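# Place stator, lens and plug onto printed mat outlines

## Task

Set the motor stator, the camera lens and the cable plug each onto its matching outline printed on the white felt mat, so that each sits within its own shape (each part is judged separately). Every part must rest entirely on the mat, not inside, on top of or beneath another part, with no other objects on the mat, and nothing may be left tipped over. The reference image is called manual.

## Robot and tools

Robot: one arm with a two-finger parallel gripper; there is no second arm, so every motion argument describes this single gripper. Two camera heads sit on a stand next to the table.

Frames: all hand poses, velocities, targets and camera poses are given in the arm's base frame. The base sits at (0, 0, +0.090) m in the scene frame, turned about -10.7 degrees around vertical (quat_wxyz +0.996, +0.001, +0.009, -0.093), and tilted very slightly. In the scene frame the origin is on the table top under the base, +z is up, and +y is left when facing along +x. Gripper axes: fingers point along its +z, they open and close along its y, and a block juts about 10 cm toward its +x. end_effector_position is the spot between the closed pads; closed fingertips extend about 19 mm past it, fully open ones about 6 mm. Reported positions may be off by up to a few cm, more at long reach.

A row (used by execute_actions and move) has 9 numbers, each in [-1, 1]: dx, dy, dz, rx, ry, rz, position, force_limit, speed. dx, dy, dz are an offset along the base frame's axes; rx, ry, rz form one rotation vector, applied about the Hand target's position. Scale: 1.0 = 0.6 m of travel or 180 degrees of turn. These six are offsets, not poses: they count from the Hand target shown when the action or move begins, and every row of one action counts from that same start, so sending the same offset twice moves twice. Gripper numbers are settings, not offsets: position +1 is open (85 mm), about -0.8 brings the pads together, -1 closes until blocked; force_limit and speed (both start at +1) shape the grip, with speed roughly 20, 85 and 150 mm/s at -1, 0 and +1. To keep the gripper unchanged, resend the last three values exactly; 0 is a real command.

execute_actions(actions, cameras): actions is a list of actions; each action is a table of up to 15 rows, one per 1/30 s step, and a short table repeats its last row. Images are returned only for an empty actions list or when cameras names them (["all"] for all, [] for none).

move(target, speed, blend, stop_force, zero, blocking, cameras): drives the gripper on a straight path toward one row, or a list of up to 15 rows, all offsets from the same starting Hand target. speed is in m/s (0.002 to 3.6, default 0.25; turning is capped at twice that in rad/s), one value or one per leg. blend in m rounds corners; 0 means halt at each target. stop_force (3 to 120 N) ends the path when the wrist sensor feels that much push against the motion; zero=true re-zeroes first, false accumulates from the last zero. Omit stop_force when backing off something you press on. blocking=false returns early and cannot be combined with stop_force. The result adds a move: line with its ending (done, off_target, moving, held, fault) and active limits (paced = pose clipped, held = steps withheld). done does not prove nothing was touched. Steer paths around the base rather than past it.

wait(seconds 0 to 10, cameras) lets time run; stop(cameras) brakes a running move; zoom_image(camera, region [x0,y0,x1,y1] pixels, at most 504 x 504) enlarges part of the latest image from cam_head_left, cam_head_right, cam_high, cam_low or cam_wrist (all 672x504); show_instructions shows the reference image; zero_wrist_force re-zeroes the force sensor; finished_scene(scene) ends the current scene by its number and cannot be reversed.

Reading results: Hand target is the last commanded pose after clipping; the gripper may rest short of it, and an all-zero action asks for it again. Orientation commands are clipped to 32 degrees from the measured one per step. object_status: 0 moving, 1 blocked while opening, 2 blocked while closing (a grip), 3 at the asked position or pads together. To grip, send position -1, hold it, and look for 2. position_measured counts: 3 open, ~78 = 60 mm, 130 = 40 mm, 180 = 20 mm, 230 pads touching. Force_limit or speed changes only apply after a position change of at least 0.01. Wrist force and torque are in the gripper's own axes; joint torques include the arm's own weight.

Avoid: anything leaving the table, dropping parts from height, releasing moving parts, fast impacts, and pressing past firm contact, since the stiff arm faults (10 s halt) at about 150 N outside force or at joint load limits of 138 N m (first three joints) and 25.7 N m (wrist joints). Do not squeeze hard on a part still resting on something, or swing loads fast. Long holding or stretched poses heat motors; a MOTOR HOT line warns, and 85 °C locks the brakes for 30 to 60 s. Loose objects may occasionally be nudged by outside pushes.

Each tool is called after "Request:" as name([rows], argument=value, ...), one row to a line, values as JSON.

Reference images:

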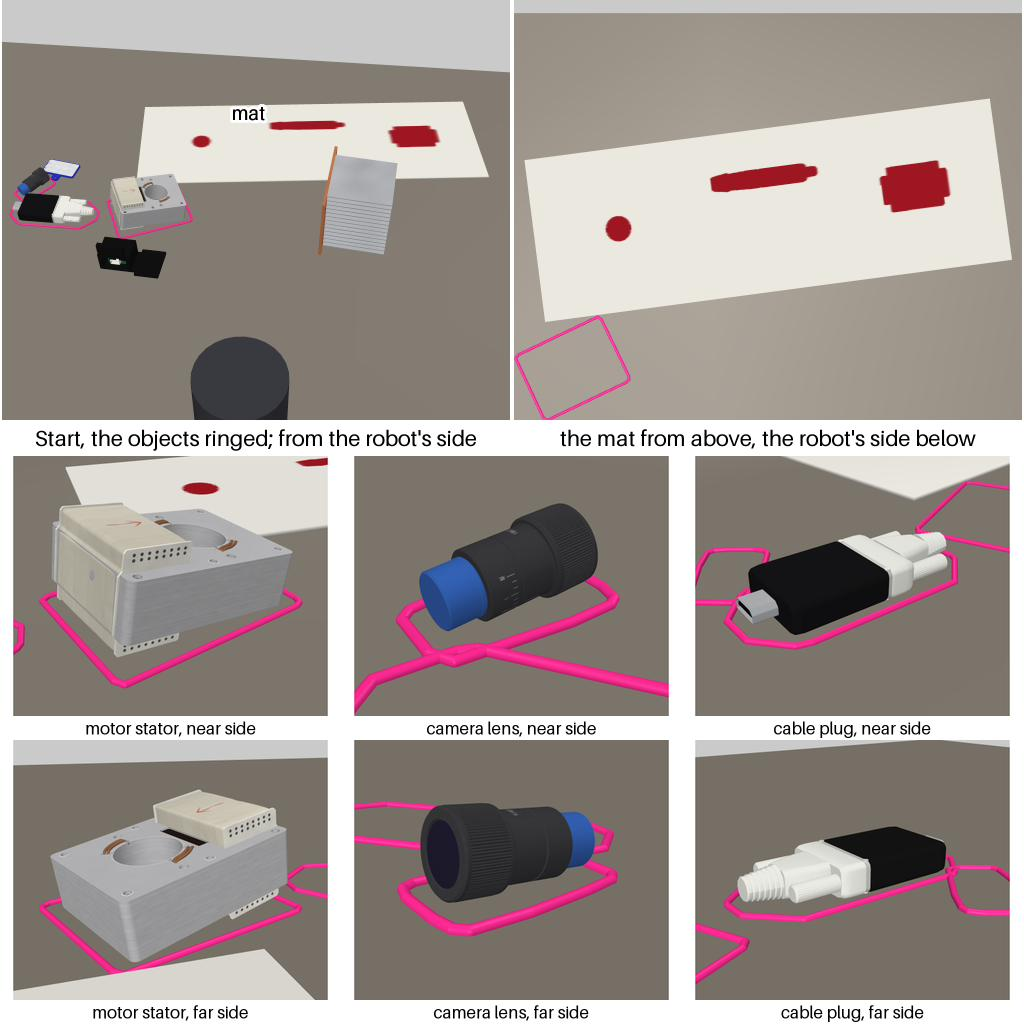

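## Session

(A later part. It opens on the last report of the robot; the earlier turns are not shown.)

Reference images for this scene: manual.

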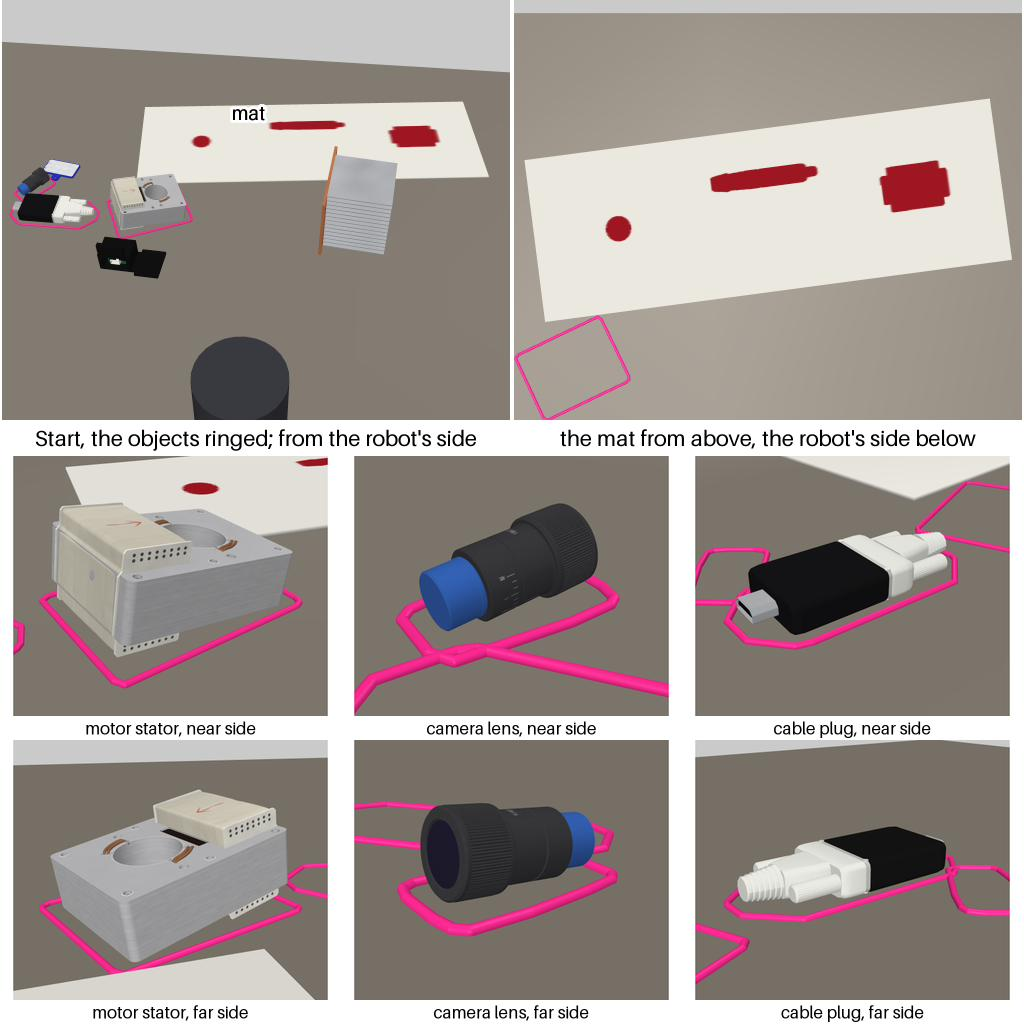

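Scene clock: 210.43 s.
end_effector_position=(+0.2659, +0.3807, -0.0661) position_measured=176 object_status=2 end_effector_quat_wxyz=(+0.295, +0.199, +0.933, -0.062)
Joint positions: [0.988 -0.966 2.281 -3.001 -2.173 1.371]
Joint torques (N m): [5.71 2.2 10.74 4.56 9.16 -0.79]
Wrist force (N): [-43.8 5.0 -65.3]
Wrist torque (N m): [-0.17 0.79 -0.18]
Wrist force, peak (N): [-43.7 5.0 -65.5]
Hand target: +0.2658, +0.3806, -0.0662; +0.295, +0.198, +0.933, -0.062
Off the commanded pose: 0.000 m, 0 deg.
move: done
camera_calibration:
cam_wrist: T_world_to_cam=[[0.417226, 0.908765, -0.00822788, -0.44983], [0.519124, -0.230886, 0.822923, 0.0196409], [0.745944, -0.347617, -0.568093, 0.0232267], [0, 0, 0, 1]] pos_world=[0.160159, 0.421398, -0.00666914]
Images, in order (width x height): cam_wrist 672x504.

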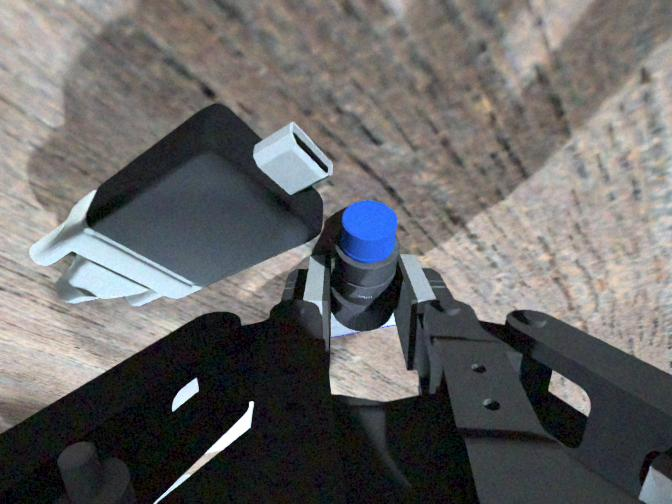

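Request:
move([
  [0,0,0.35,0,0,0,-1,-0.7,-1],
  [0.256,-0.313,0.25,0.5999,0.0058,-0.5451,-1,-0.7,-1],
], speed=0.35, blend=[0.05,0], cameras=["cam_wrist"])

Scene clock: 221.80 s.
end_effector_position=(+0.4194, +0.1928, +0.0838) position_measured=176 object_status=2 end_effector_quat_wxyz=(-0.100, +0.866, +0.192, +0.451)
Joint positions: [-0.134 -1.12 2.783 -4.111 -1.112 2.789]
Joint torques (N m): [8.18 -21.2 8.89 -3.03 -0.52 0.7]
Wrist force (N): [-2.4 -0.1 0.5]
Wrist torque (N m): [-0.06 0.54 0.06]
Wrist force, peak (N): [-43.9 5.2 -65.4]
Hand target: +0.4194, +0.1928, +0.0838; -0.100, +0.866, +0.192, +0.451
Off the commanded pose: 0.000 m, 0 deg.
move: done
camera_calibration:
cam_wrist: T_world_to_cam=[[0.431434, -0.902063, -0.0121459, 0.0015497], [-0.744564, -0.348439, -0.569399, 0.442581], [0.509402, 0.254701, -0.821972, -0.0670931], [0, 0, 0, 1]] pos_world=[0.363038, 0.172699, 0.196875]
Images, in order (width x height): cam_wrist 672x504.

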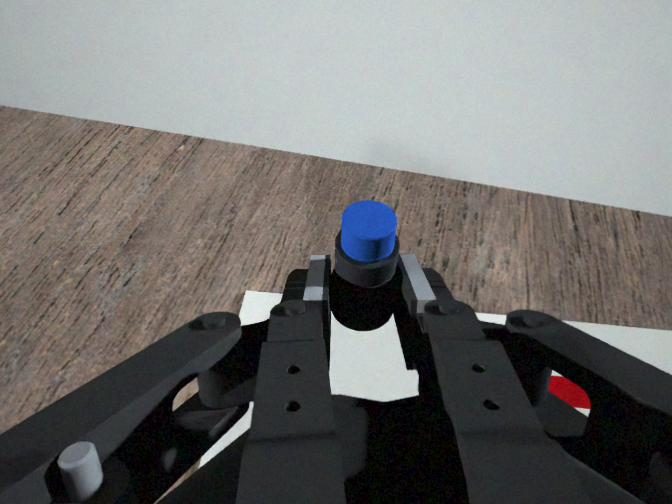

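Request:
move(target=[-0.0075,-0.0033,-0.205,0,0,0,-1,-0.7,-1], speed=0.2)

Request:
move(target=[0,0,-0.06,0,0,0,-1,-0.7,-1], speed=0.02, stop_force=4, cameras=["cam_wrist","cam_high","cam_low"])

Request:
zoom_image(camera="cam_high", region=[300, 200, 380, 280])

Request:
zoom_image(camera="cam_low", region=[470, 280, 570, 360])

Scene clock: 227.00 s.
end_effector_position=(+0.4149, +0.1908, -0.0391) position_measured=176 object_status=2 end_effector_quat_wxyz=(-0.100, +0.866, +0.192, +0.451) end_effector_velocity=(-0.001, +0.000, -0.002) end_effector_angular_velocity=(-0.002, +0.005, -0.001)
Joint positions: [-0.147 -0.428 2.67 -4.685 -1.102 2.781]
Joint velocities: [0 0.005 0 0 -0.002 -0.001]
Joint torques (N m): [6.06 -21.53 15.01 -3.94 -0.76 -0.47]
Wrist force (N): [-2.6 -0.6 0.3]
Wrist torque (N m): [-0.17 0.60 -0.08]
Wrist force, peak (N): [-5.3 -0.8 1.4]
Hand target: +0.4149, +0.1908, -0.0392; -0.100, +0.866, +0.192, +0.451
Off the commanded pose: 0.000 m, 0 deg.
move: done

Scene clock: 228.40 s.
end_effector_position=(+0.4149, +0.1908, -0.0558) position_measured=176 object_status=2 end_effector_quat_wxyz=(-0.100, +0.866, +0.192, +0.451)
Joint positions: [-0.146 -0.364 2.64 -4.72 -1.102 2.781]
Joint torques (N m): [6.79 -37.49 14.19 -3.25 -0.08 -0.81]
Wrist force (N): [-2.0 -0.7 0.3]
Wrist torque (N m): [-0.15 0.51 -0.09]
Wrist force, peak (N): [-3.6 -0.4 0.7]
Hand target: +0.4149, +0.1908, -0.0558; -0.100, +0.866, +0.192, +0.451 (not the last commanded pose)
Off the commanded pose: 0.019 m, 0 deg.
move: held (a check stopped the path); limits=held
pose unreachable: on one or more control steps of this call, first in action 0 (counted from 0), an arm could not follow its commanded pose, so it was not sent that pose on those steps. It may still have moved: this result reports where it is.
cause: moving toward the commanded pose would bring two parts of the arm too close to each other (its base or mounting and another part of the arm, with joints 1 (shoulder pan) to 3 (elbow) between them, 2 mm apart when it was first held).
camera_calibration:
cam_wrist: T_world_to_cam=[[0.431414, -0.902073, -0.0121102, -0.0000018233], [-0.744496, -0.348407, -0.569507, 0.359022], [0.509518, 0.254709, -0.821897, -0.179086], [0, 0, 0, 1]] pos_world=[0.358539, 0.170699, 0.0572754]
Images, in order (width x height): cam_high 672x504, cam_low 672x504, cam_wrist 672x504.

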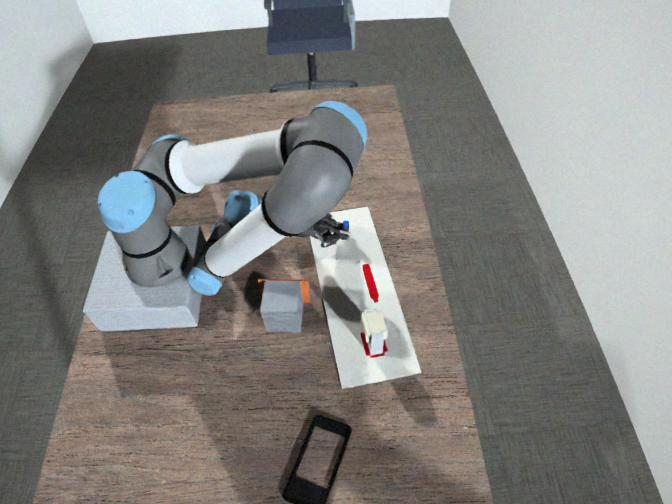

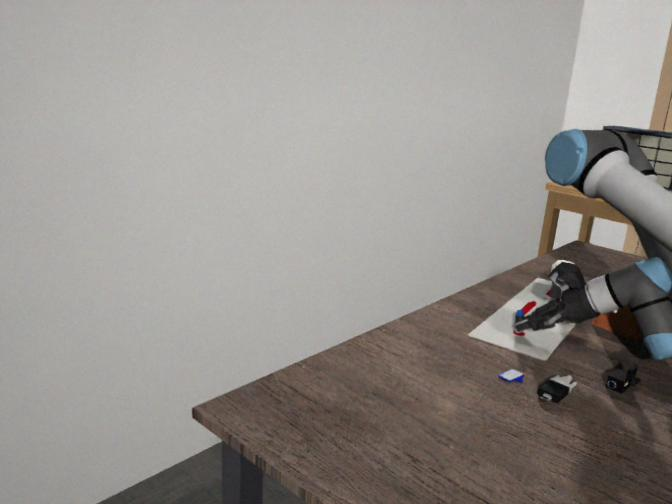

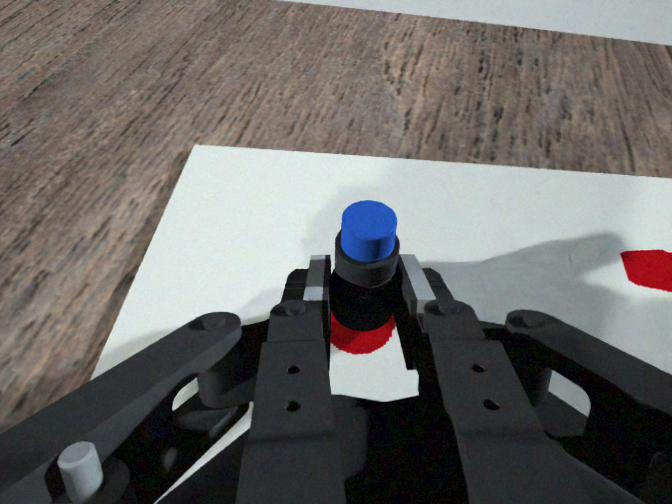

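Scaled by 6.300 from the camera's 672x504 image, which has a finer 960x720 frame.

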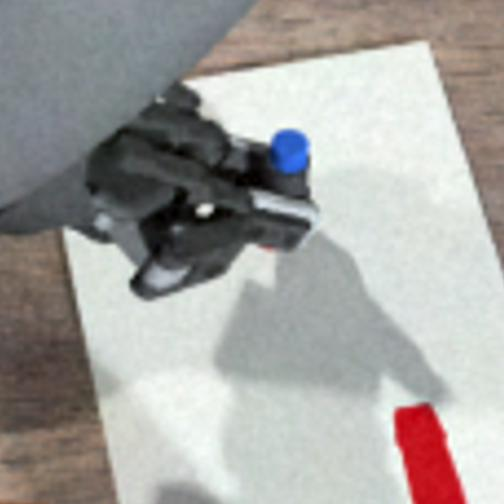

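Scaled by 5.040 from the camera's 672x504 image, which has a finer 960x720 frame.

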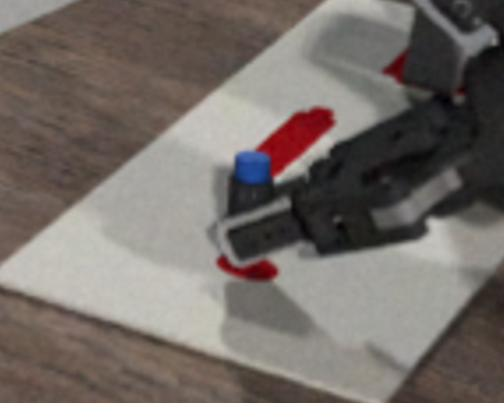

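Request:
move([
  [0,0,0.14,0,0,0,-1,-0.7,-1],
  [0.0085,-0.009,0.14,0,0,0.3333,-1,-0.7,-1],
  [0.0085,-0.009,0.02,0,0,0.3333,-1,-0.7,-1],
], speed=0.3, blend=[0.03,0.02,0])

Request:
move(target=[0,0,-0.06,0,0,0,-1,-0.7,-1], speed=0.015, stop_force=4, cameras=["cam_wrist","cam_high","cam_low"])

Request:
zoom_image(camera="cam_high", region=[300, 200, 380, 280])

Request:
zoom_image(camera="cam_low", region=[470, 280, 570, 360])

Scene clock: 238.97 s.
end_effector_position=(+0.4200, +0.1855, -0.0437) position_measured=176 object_status=2 end_effector_quat_wxyz=(-0.312, +0.654, +0.599, +0.340)
Joint positions: [-0.398 -1.039 2.422 -2.541 -0.676 1.06]
Joint torques (N m): [-2.78 -21.07 5.06 -3.97 0.38 -1.4]
Wrist force (N): [-1.8 -0.3 0.8]
Wrist torque (N m): [-0.02 0.47 -0.06]
Wrist force, peak (N): [-5.5 -0.5 2.4]
Hand target: +0.4200, +0.1854, -0.0438; -0.312, +0.654, +0.599, +0.340
Off the commanded pose: 0.000 m, 0 deg.
move: done

Scene clock: 241.27 s.
end_effector_position=(+0.4200, +0.1854, -0.0622) position_measured=176 object_status=2 end_effector_quat_wxyz=(-0.312, +0.654, +0.599, +0.340)
Joint positions: [-0.398 -0.975 2.418 -2.601 -0.676 1.06]
Joint torques (N m): [-2.6 -26.51 6.16 -3.06 0.99 -0.28]
Wrist force (N): [1.1 -0.7 -0.6]
Wrist torque (N m): [-0.06 0.39 -0.05]
Wrist force, peak (N): [3.9 -0.5 -2.3]
Hand target: +0.4200, +0.1854, -0.0622; -0.312, +0.654, +0.599, +0.340 (not the last commanded pose)
Off the commanded pose: 0.018 m, 0 deg.
move: contact
camera_calibration:
cam_wrist: T_world_to_cam=[[0.996917, -0.0774966, -0.012252, -0.397569], [-0.0706623, -0.818969, -0.569471, 0.161575], [0.0340981, 0.568581, -0.82192, -0.0441236], [0, 0, 0, 1]] pos_world=[0.409265, 0.126602, 0.0508752]
Images, in order (width x height): cam_high 672x504, cam_low 672x504, cam_wrist 672x504.

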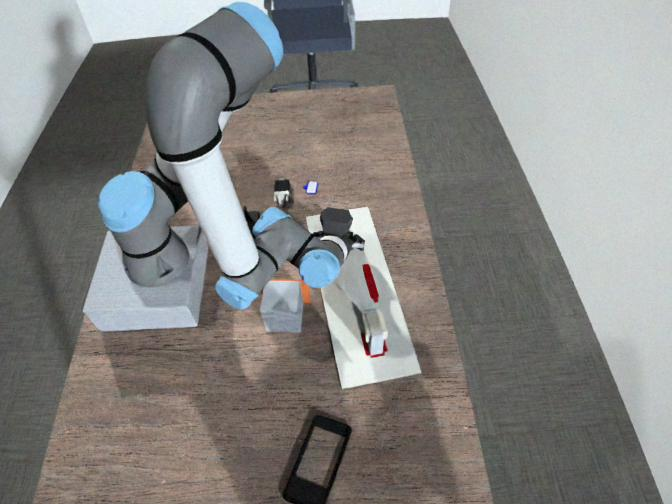

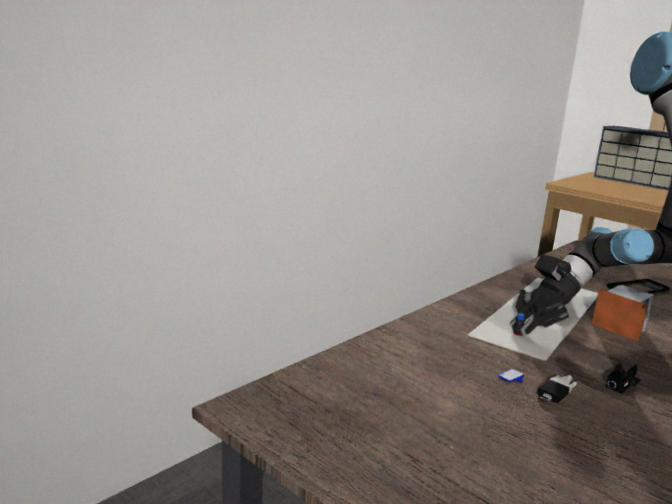

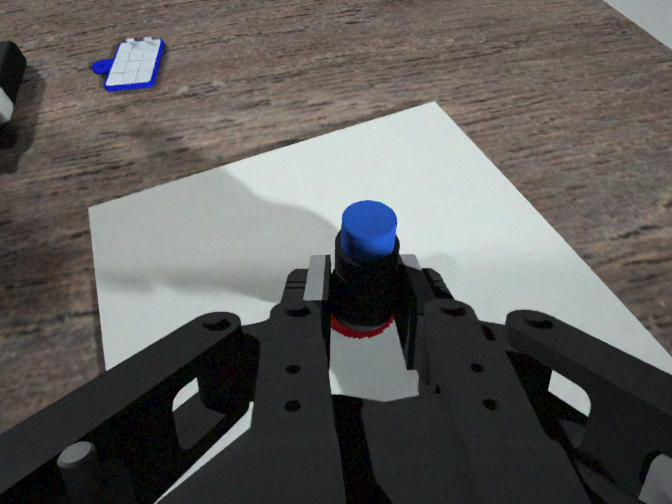

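Scaled by 6.300 from the camera's 672x504 image, which has a finer 960x720 frame.

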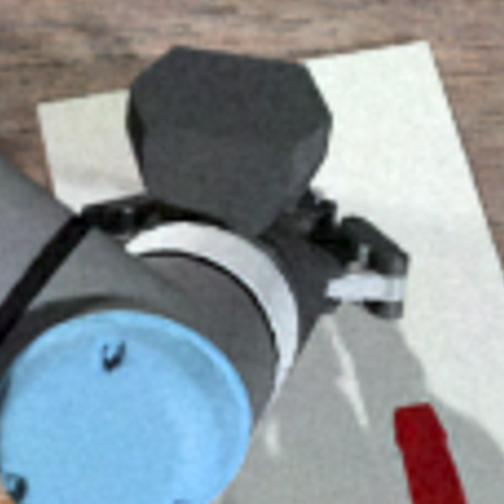

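Scaled by 5.040 from the camera's 672x504 image, which has a finer 960x720 frame.

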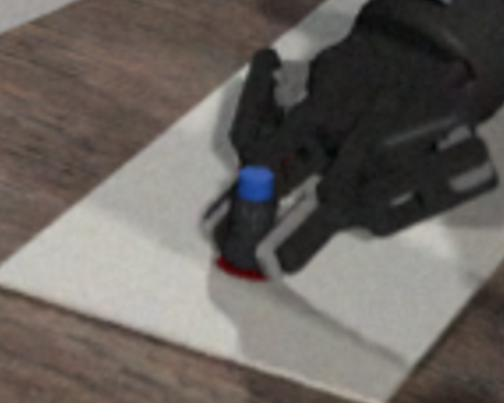

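Request:
move([
  [0,0,0,0,0,0,0.3,-0.7,-1],
  [-0.018,-0.204,0.143,0,0,0,0.3,-0.7,-1],
  [-0.018,-0.204,0.4,0,0,0,0.3,-0.7,-1],
], speed=[0.05,0.2,0.4], blend=[0,0.04,0], cameras=["cam_wrist","cam_high","cam_low"])

Request:
zoom_image(camera="cam_high", region=[240, 160, 440, 360])

Request:
zoom_image(camera="cam_low", region=[470, 230, 670, 410])

Scene clock: 249.27 s.
end_effector_position=(+0.4092, +0.0630, +0.1777) position_measured=91 object_status=3 end_effector_quat_wxyz=(-0.312, +0.654, +0.599, +0.340)
Joint positions: [-0.684 -1.617 2.151 -1.427 -0.827 0.701]
Joint torques (N m): [7.87 -25.07 -24.9 1.1 2.82 1.23]
Wrist force (N): [-1.5 -0.4 0.3]
Wrist torque (N m): [-0.11 0.43 0.01]
Wrist force, peak (N): [-4.6 -0.6 0.4]
Hand target: +0.4092, +0.0630, +0.1778; -0.312, +0.654, +0.599, +0.340
Off the commanded pose: 0.000 m, 0 deg.
move: done
camera_calibration:
cam_wrist: T_world_to_cam=[[0.996914, -0.0775518, -0.0121593, -0.393374], [-0.0706575, -0.819012, -0.569409, 0.197166], [0.0342001, 0.568511, -0.821964, 0.22299], [0, 0, 0, 1]] pos_world=[0.398465, 0.00420218, 0.290775]
Images, in order (width x height): cam_high 672x504, cam_low 672x504, cam_wrist 672x504.

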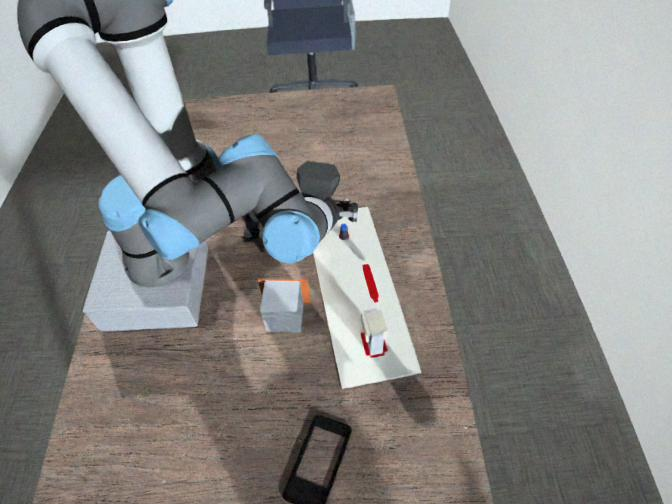

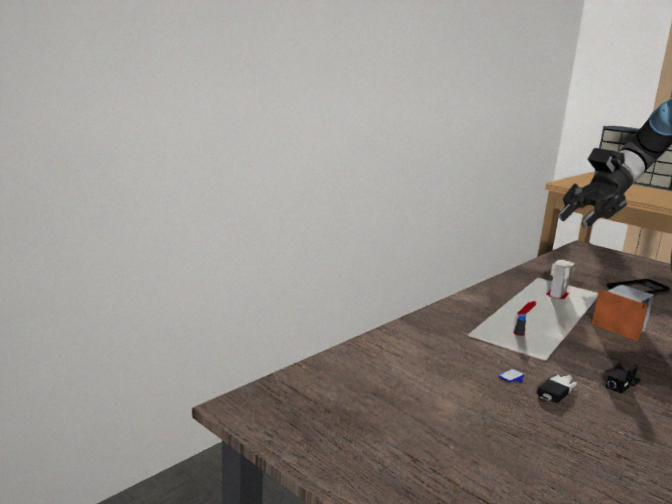

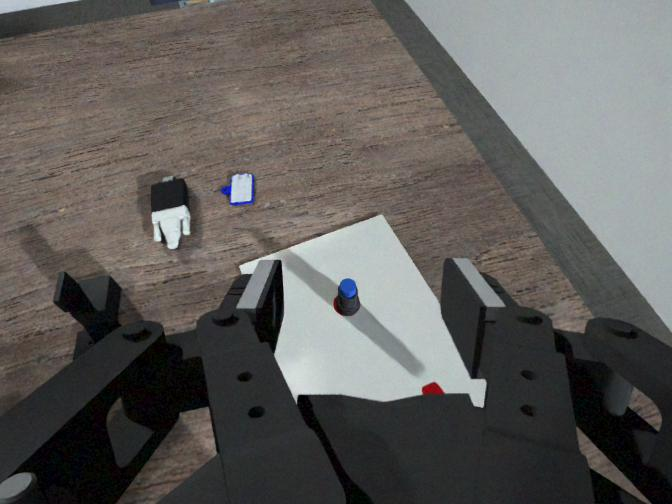

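Scaled by 2.520 from the camera's 672x504 image, which has a finer 960x720 frame.

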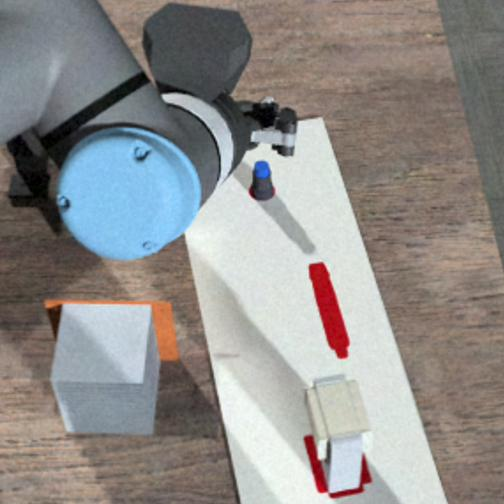

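Scaled by 2.520 from the camera's 672x504 image, which has a finer 960x720 frame.

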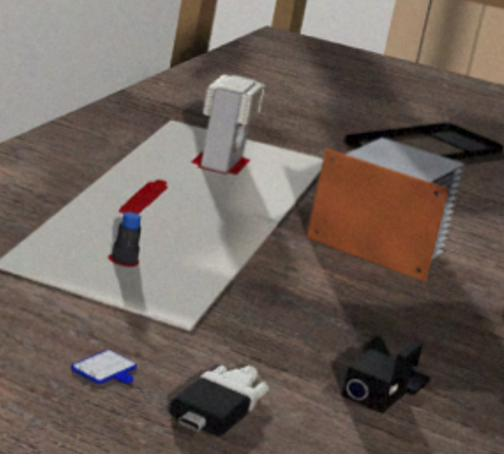

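Request:
move([
  [-0.3112,0.455,-0.1,-0.3061,-0.0189,0.0872,0.43,-0.7,0],
  [-0.3112,0.455,-0.4095,-0.3061,-0.0189,0.0872,0.43,-0.7,0],
], speed=[0.4,0.2], blend=[0.03,0], cameras=["cam_wrist"])

Request:
move(target=[0,0,0,0,0,0,-1,-0.7,-1])

Request:
move([
  [0,0,0.4,0,0,0,-1,-0.7,-1],
  [0.11,-0.65,0.5,0,0,-0.522,-1,-0.7,-1],
], speed=0.35, blend=[0.1,0], cameras=["cam_wrist","cam_low","cam_high"])

Scene clock: 279.40 s.
end_effector_position=(+0.2224, +0.3360, -0.0679) position_measured=75 object_status=3 end_effector_quat_wxyz=(+0.000, +0.629, +0.777, +0.000)
Joint positions: [0.649 -1.206 2.442 -2.806 -1.571 2.01]
Joint torques (N m): [6.31 -17.18 -18.71 -4.34 -0.46 0.77]
Wrist force (N): [-2.0 -0.3 1.4]
Wrist torque (N m): [0.07 0.30 -0.18]
Wrist force, peak (N): [-1.5 -0.5 3.8]
Hand target: +0.2225, +0.3360, -0.0679; +0.000, +0.629, +0.777, +0.000
Off the commanded pose: 0.000 m, 0 deg.
move: done
camera_calibration:
cam_wrist: T_world_to_cam=[[0.978819, 0.20419, -0.0148448, -0.279742], [0.196562, -0.917028, 0.347019, 0.303337], [0.0572446, -0.342587, -0.93774, 0.16544], [0, 0, 0, 1]] pos_world=[0.204722, 0.391967, 0.0457235]
Images, in order (width x height): cam_wrist 672x504.

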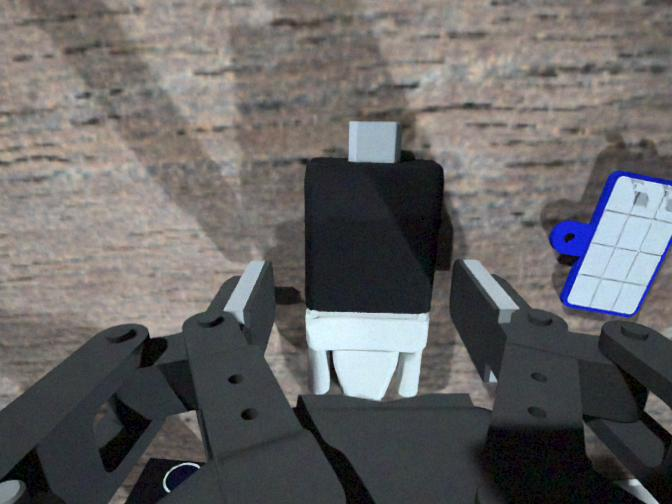

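Scene clock: 280.67 s.
end_effector_position=(+0.2225, +0.3360, -0.0679) position_measured=128 object_status=0 end_effector_quat_wxyz=(+0.000, +0.629, +0.777, +0.000)
Joint positions: [0.649 -1.206 2.442 -2.806 -1.57 2.01]
Joint torques (N m): [-0.49 -17.13 -15.73 -3.62 1.34 -0.63]
Wrist force (N): [-4.6 -4.2 -19.9]
Wrist torque (N m): [0.04 0.33 -0.06]
Wrist force, peak (N): [-4.6 -4.2 -19.9]
Hand target: +0.2225, +0.3360, -0.0679; +0.000, +0.629, +0.777, +0.000
Off the commanded pose: 0.000 m, 0 deg.
move: done

Scene clock: 284.20 s.
end_effector_position=(+0.2885, -0.0540, +0.2322) position_measured=128 object_status=2 end_effector_quat_wxyz=(+0.000, +0.998, +0.070, +0.000)
Joint positions: [-0.657 -2.14 2.22 -1.651 -1.57 2.344]
Joint torques (N m): [-0.22 -6.76 -14.07 -1.31 0.44 -0.79]
Wrist force (N): [-1.2 0.0 1.9]
Wrist torque (N m): [0.09 0.14 -0.09]
Wrist force, peak (N): [-4.8 -4.5 -19.3]
Hand target: +0.2885, -0.0540, +0.2321; +0.000, +0.998, +0.070, +0.000
Off the commanded pose: 0.000 m, 0 deg.
move: done
camera_calibration:
cam_wrist: T_world_to_cam=[[0.136338, -0.990555, -0.0145536, -0.0819331], [-0.928496, -0.132891, 0.34675, 0.195673], [-0.345409, -0.0337623, -0.937845, 0.442254], [0, 0, 0, 1]] pos_world=[0.345611, -0.0402247, 0.345724]
Images, in order (width x height): cam_high 672x504, cam_low 672x504, cam_wrist 672x504.

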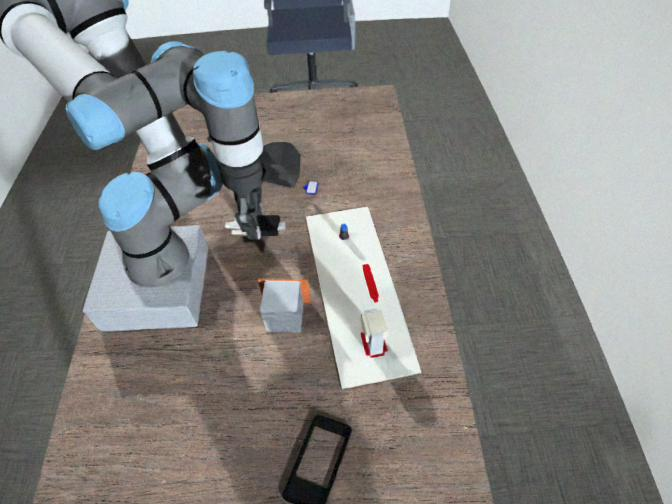

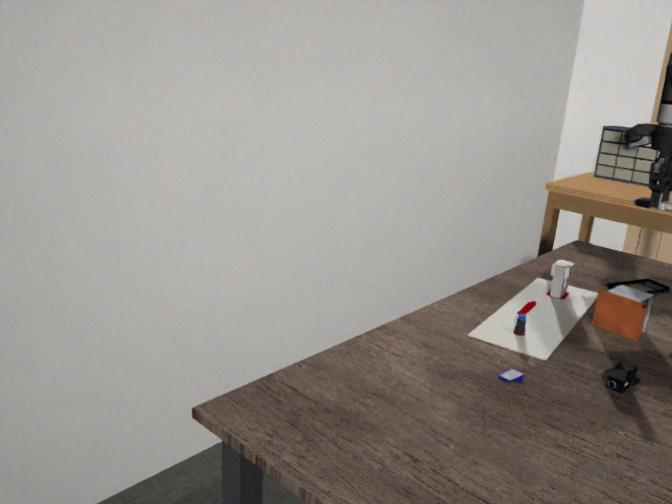

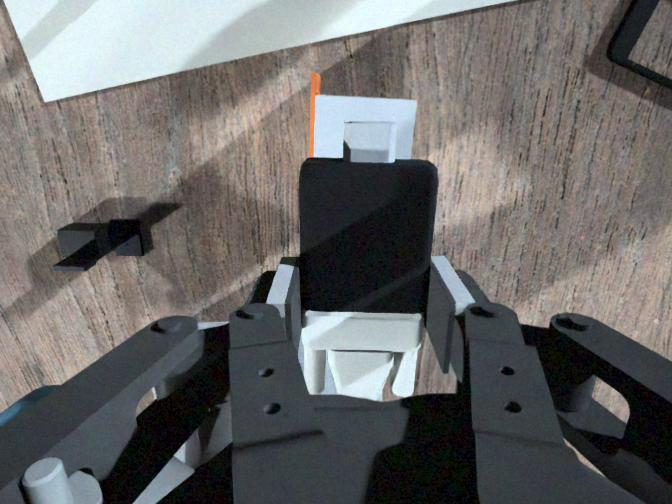

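Request:
move([
  [0.065,-0.01,-0.1,0,0,0,-1,-0.7,-1],
  [0.065,-0.01,-0.29,0,0,0,-1,-0.7,-1],
], speed=0.25, blend=[0.03,0])

Request:
move(target=[0,0,-0.18,0,0,0,-1,-0.7,-1], speed=0.02, stop_force=4, cameras=["cam_wrist","cam_low"])

Request:
zoom_image(camera="cam_low", region=[550, 200, 672, 350])

Scene clock: 295.93 s.
end_effector_position=(+0.3275, -0.0600, +0.0582) position_measured=128 object_status=2 end_effector_quat_wxyz=(+0.000, +0.998, +0.070, +0.000)
Joint positions: [-0.593 -1.772 2.509 -2.308 -1.57 2.408]
Joint torques (N m): [5.22 -5.36 -12.66 -5.03 -1.43 -0.56]
Wrist force (N): [-0.9 -0.1 1.8]
Wrist torque (N m): [0.08 0.15 -0.21]
Wrist force, peak (N): [-1.3 -0.1 4.9]
Hand target: +0.3275, -0.0600, +0.0581; +0.000, +0.998, +0.070, +0.000
Off the commanded pose: 0.000 m, 0 deg.
move: done

Scene clock: 298.73 s.
end_effector_position=(+0.3275, -0.0600, +0.0240) position_measured=128 object_status=2 end_effector_quat_wxyz=(+0.000, +0.998, +0.070, +0.000)
Joint positions: [-0.593 -1.67 2.558 -2.459 -1.57 2.408]
Joint torques (N m): [-1 -9.45 -25.78 -5.57 -0.49 -0.9]
Wrist force (N): [-1.2 0.0 2.0]
Wrist torque (N m): [0.09 0.19 -0.20]
Wrist force, peak (N): [0.2 -0.7 -16.6]
Hand target: +0.3275, -0.0600, +0.0240; +0.000, +0.998, +0.070, +0.000 (not the last commanded pose)
Off the commanded pose: 0.074 m, 0 deg.
move: contact
camera_calibration:
cam_wrist: T_world_to_cam=[[0.13608, -0.990589, -0.0147131, -0.0961019], [-0.928423, -0.132694, 0.347021, 0.303189], [-0.345707, -0.0335626, -0.937742, 0.260467], [0, 0, 0, 1]] pos_world=[0.38461, -0.0462242, 0.137624]
Images, in order (width x height): cam_low 672x504, cam_wrist 672x504.

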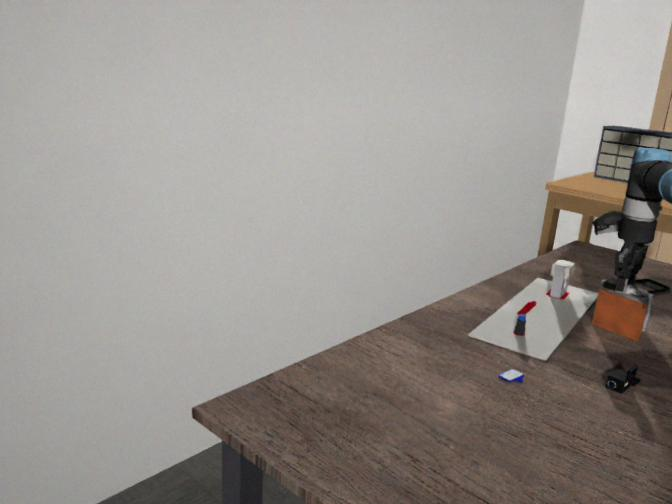

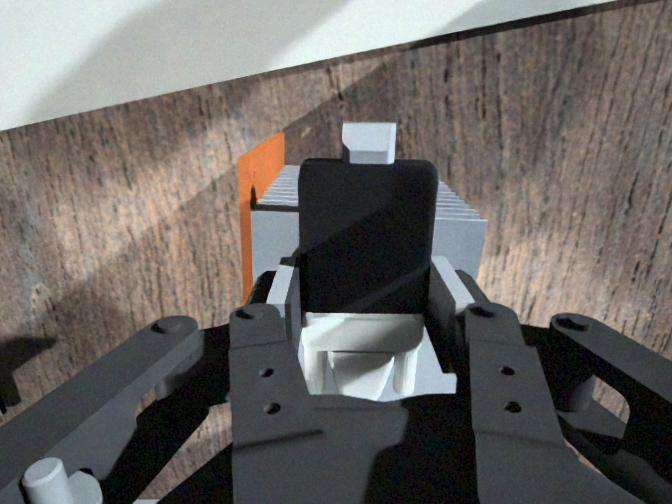

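Scaled by 3.360 from the camera's 672x504 image, which has a finer 960x720 frame.

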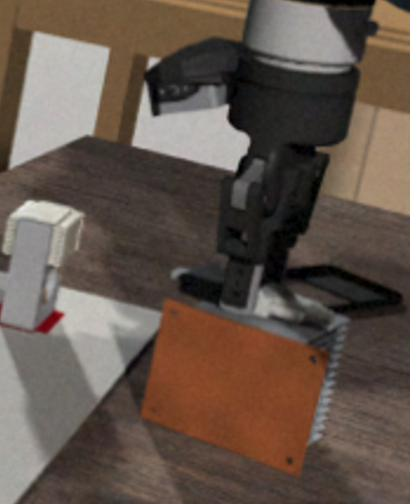

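Request:
move([
  [0,0,-0.001,0,0,0,-1,-0.7,-1],
  [0,0,-0.001,0,0,0,0.43,-0.7,-1],
  [0,0,0.17,0,0,0,0.43,-0.7,-1],
  [0.07,-0.3,0.25,0,0,0.5,0.43,-0.7,-1],
  [0.09,-0.34,0.25,0,0,0.9999,0.43,-0.7,-1],
], speed=[0.03,0.03,0.2,0.5,0.7], blend=[0,0,0.03,0.03,0], cameras=["cam_high","cam_low"])

Request:
zoom_image(camera="cam_low", region=[550, 230, 672, 350])

Request:
zoom_image(camera="cam_high", region=[240, 220, 400, 380])

Scene clock: 324.93 s.
end_effector_position=(+0.3815, -0.2640, +0.1740) position_measured=75 object_status=3 end_effector_quat_wxyz=(+0.000, -0.070, +0.998, +0.000)
Joint positions: [-0.897 -1.606 2.016 -1.981 -1.571 -1.036]
Joint torques (N m): [1.6 -25.05 -16.71 -0.52 -1.02 -1.13]
Wrist force (N): [-1.4 -0.3 1.5]
Wrist torque (N m): [0.00 0.18 -0.23]
Wrist force, peak (N): [-1.9 0.1 -3.7]
Hand target: +0.3815, -0.2640, +0.1740; +0.000, -0.070, +0.998, +0.000
Off the commanded pose: 0.000 m, 0 deg.
move: done
Images, in order (width x height): cam_high 672x504, cam_low 672x504.

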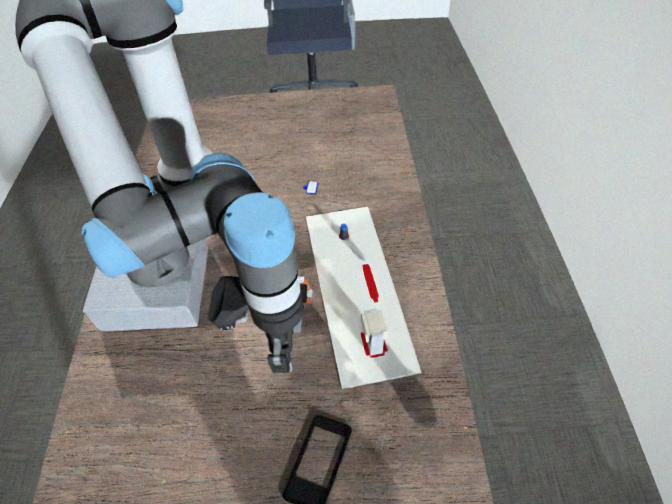

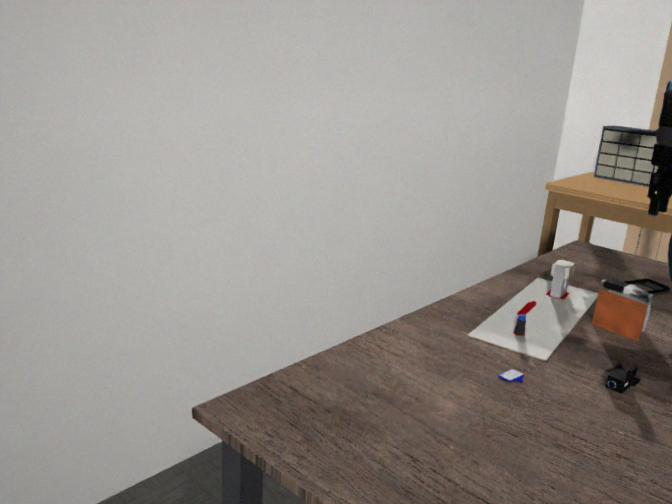

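Scaled by 4.131 from the camera's 672x504 image, which has a finer 960x720 frame.

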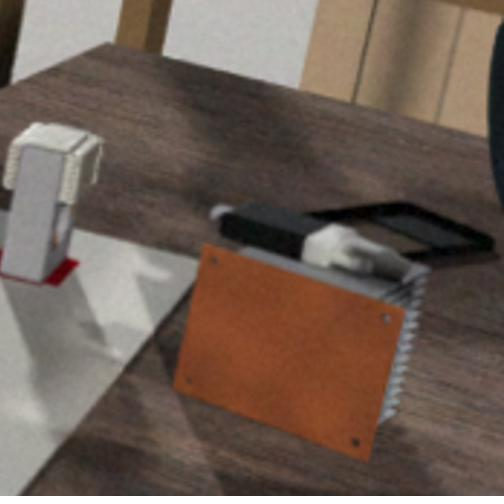

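Scaled by 3.150 from the camera's 672x504 image, which has a finer 960x720 frame.

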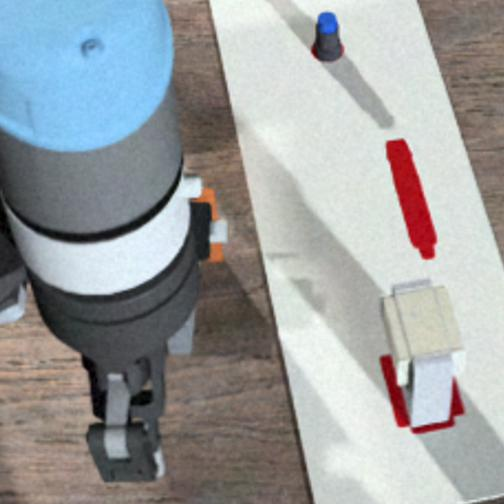

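Request:
move([
  [0,-0.03,0,0.495,0.0695,0,0.43,-0.7,-1],
  [0.002,0.14,-0.265,0.495,0.0695,0,0.43,-0.7,-1],
], speed=[0.5,0.3], blend=[0.02,0], cameras=["cam_high","cam_wrist","cam_low"])

Request:
zoom_image(camera="cam_high", region=[240, 220, 400, 380])

Request:
zoom_image(camera="cam_low", region=[550, 230, 672, 350])

Scene clock: 333.90 s.
end_effector_position=(+0.3827, -0.1800, +0.0151) position_measured=75 object_status=3 end_effector_quat_wxyz=(-0.049, -0.050, +0.706, +0.705)
Joint positions: [-1.027 -0.646 1.529 -0.885 -1.167 -1.571]
Joint torques (N m): [-6.01 -47.4 -8 0.34 -1.26 0.8]
Wrist force (N): [-1.8 -1.7 -0.6]
Wrist torque (N m): [-0.38 0.73 -0.64]
Wrist force, peak (N): [-2.0 -4.7 1.2]
Hand target: +0.3827, -0.1800, +0.0150; -0.049, -0.050, +0.706, +0.705
Off the commanded pose: 0.000 m, 0 deg.
move: done
camera_calibration:
cam_wrist: T_world_to_cam=[[0.00118265, 0.0154226, 0.99988, -0.00516031], [0.977019, -0.213141, 0.00213197, -0.396891], [0.213148, 0.9769, -0.0153202, 0.221179], [0, 0, 0, 1]] pos_world=[0.340632, -0.300584, 0.00939437]
Images, in order (width x height): cam_high 672x504, cam_low 672x504, cam_wrist 672x504.

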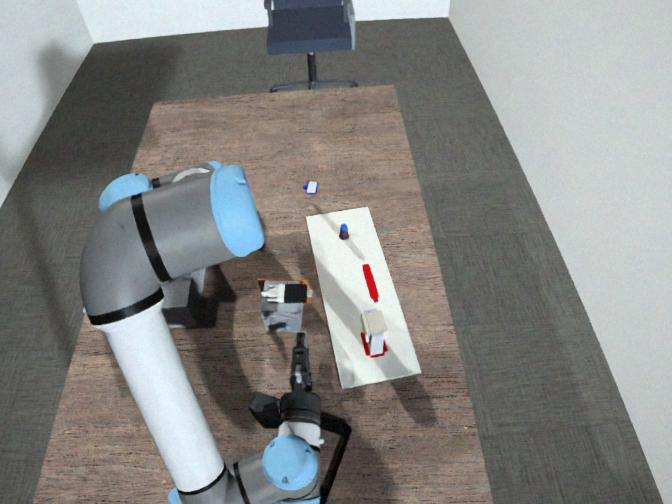

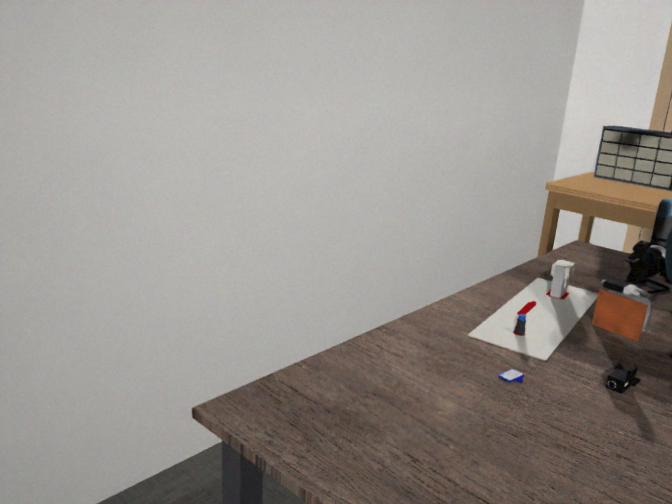

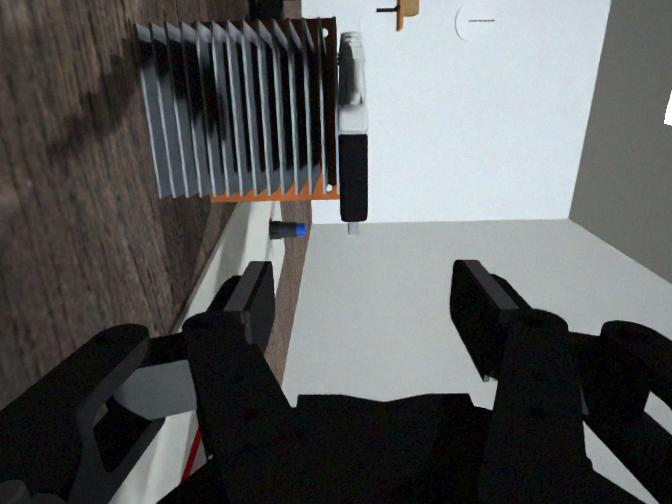

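Scaled by 3.150 from the camera's 672x504 image, which has a finer 960x720 frame.

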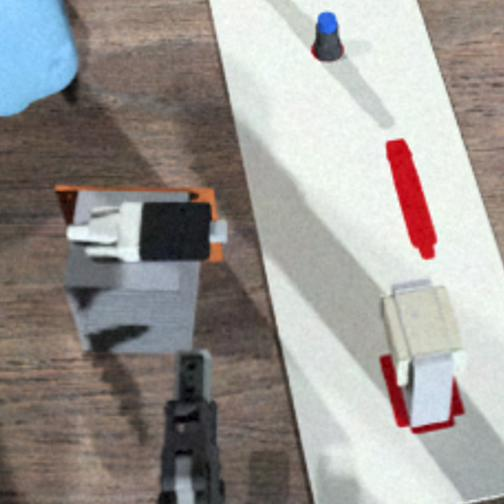

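Scaled by 4.131 from the camera's 672x504 image, which has a finer 960x720 frame.

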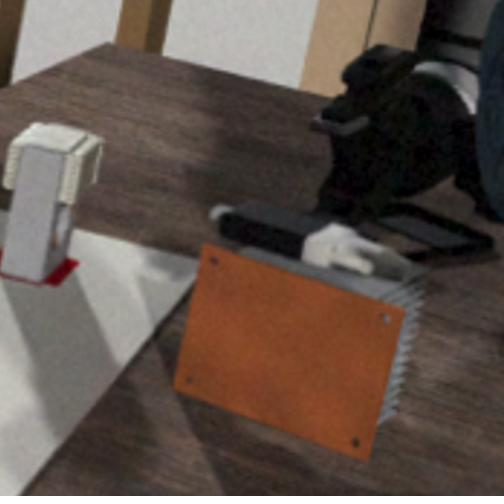

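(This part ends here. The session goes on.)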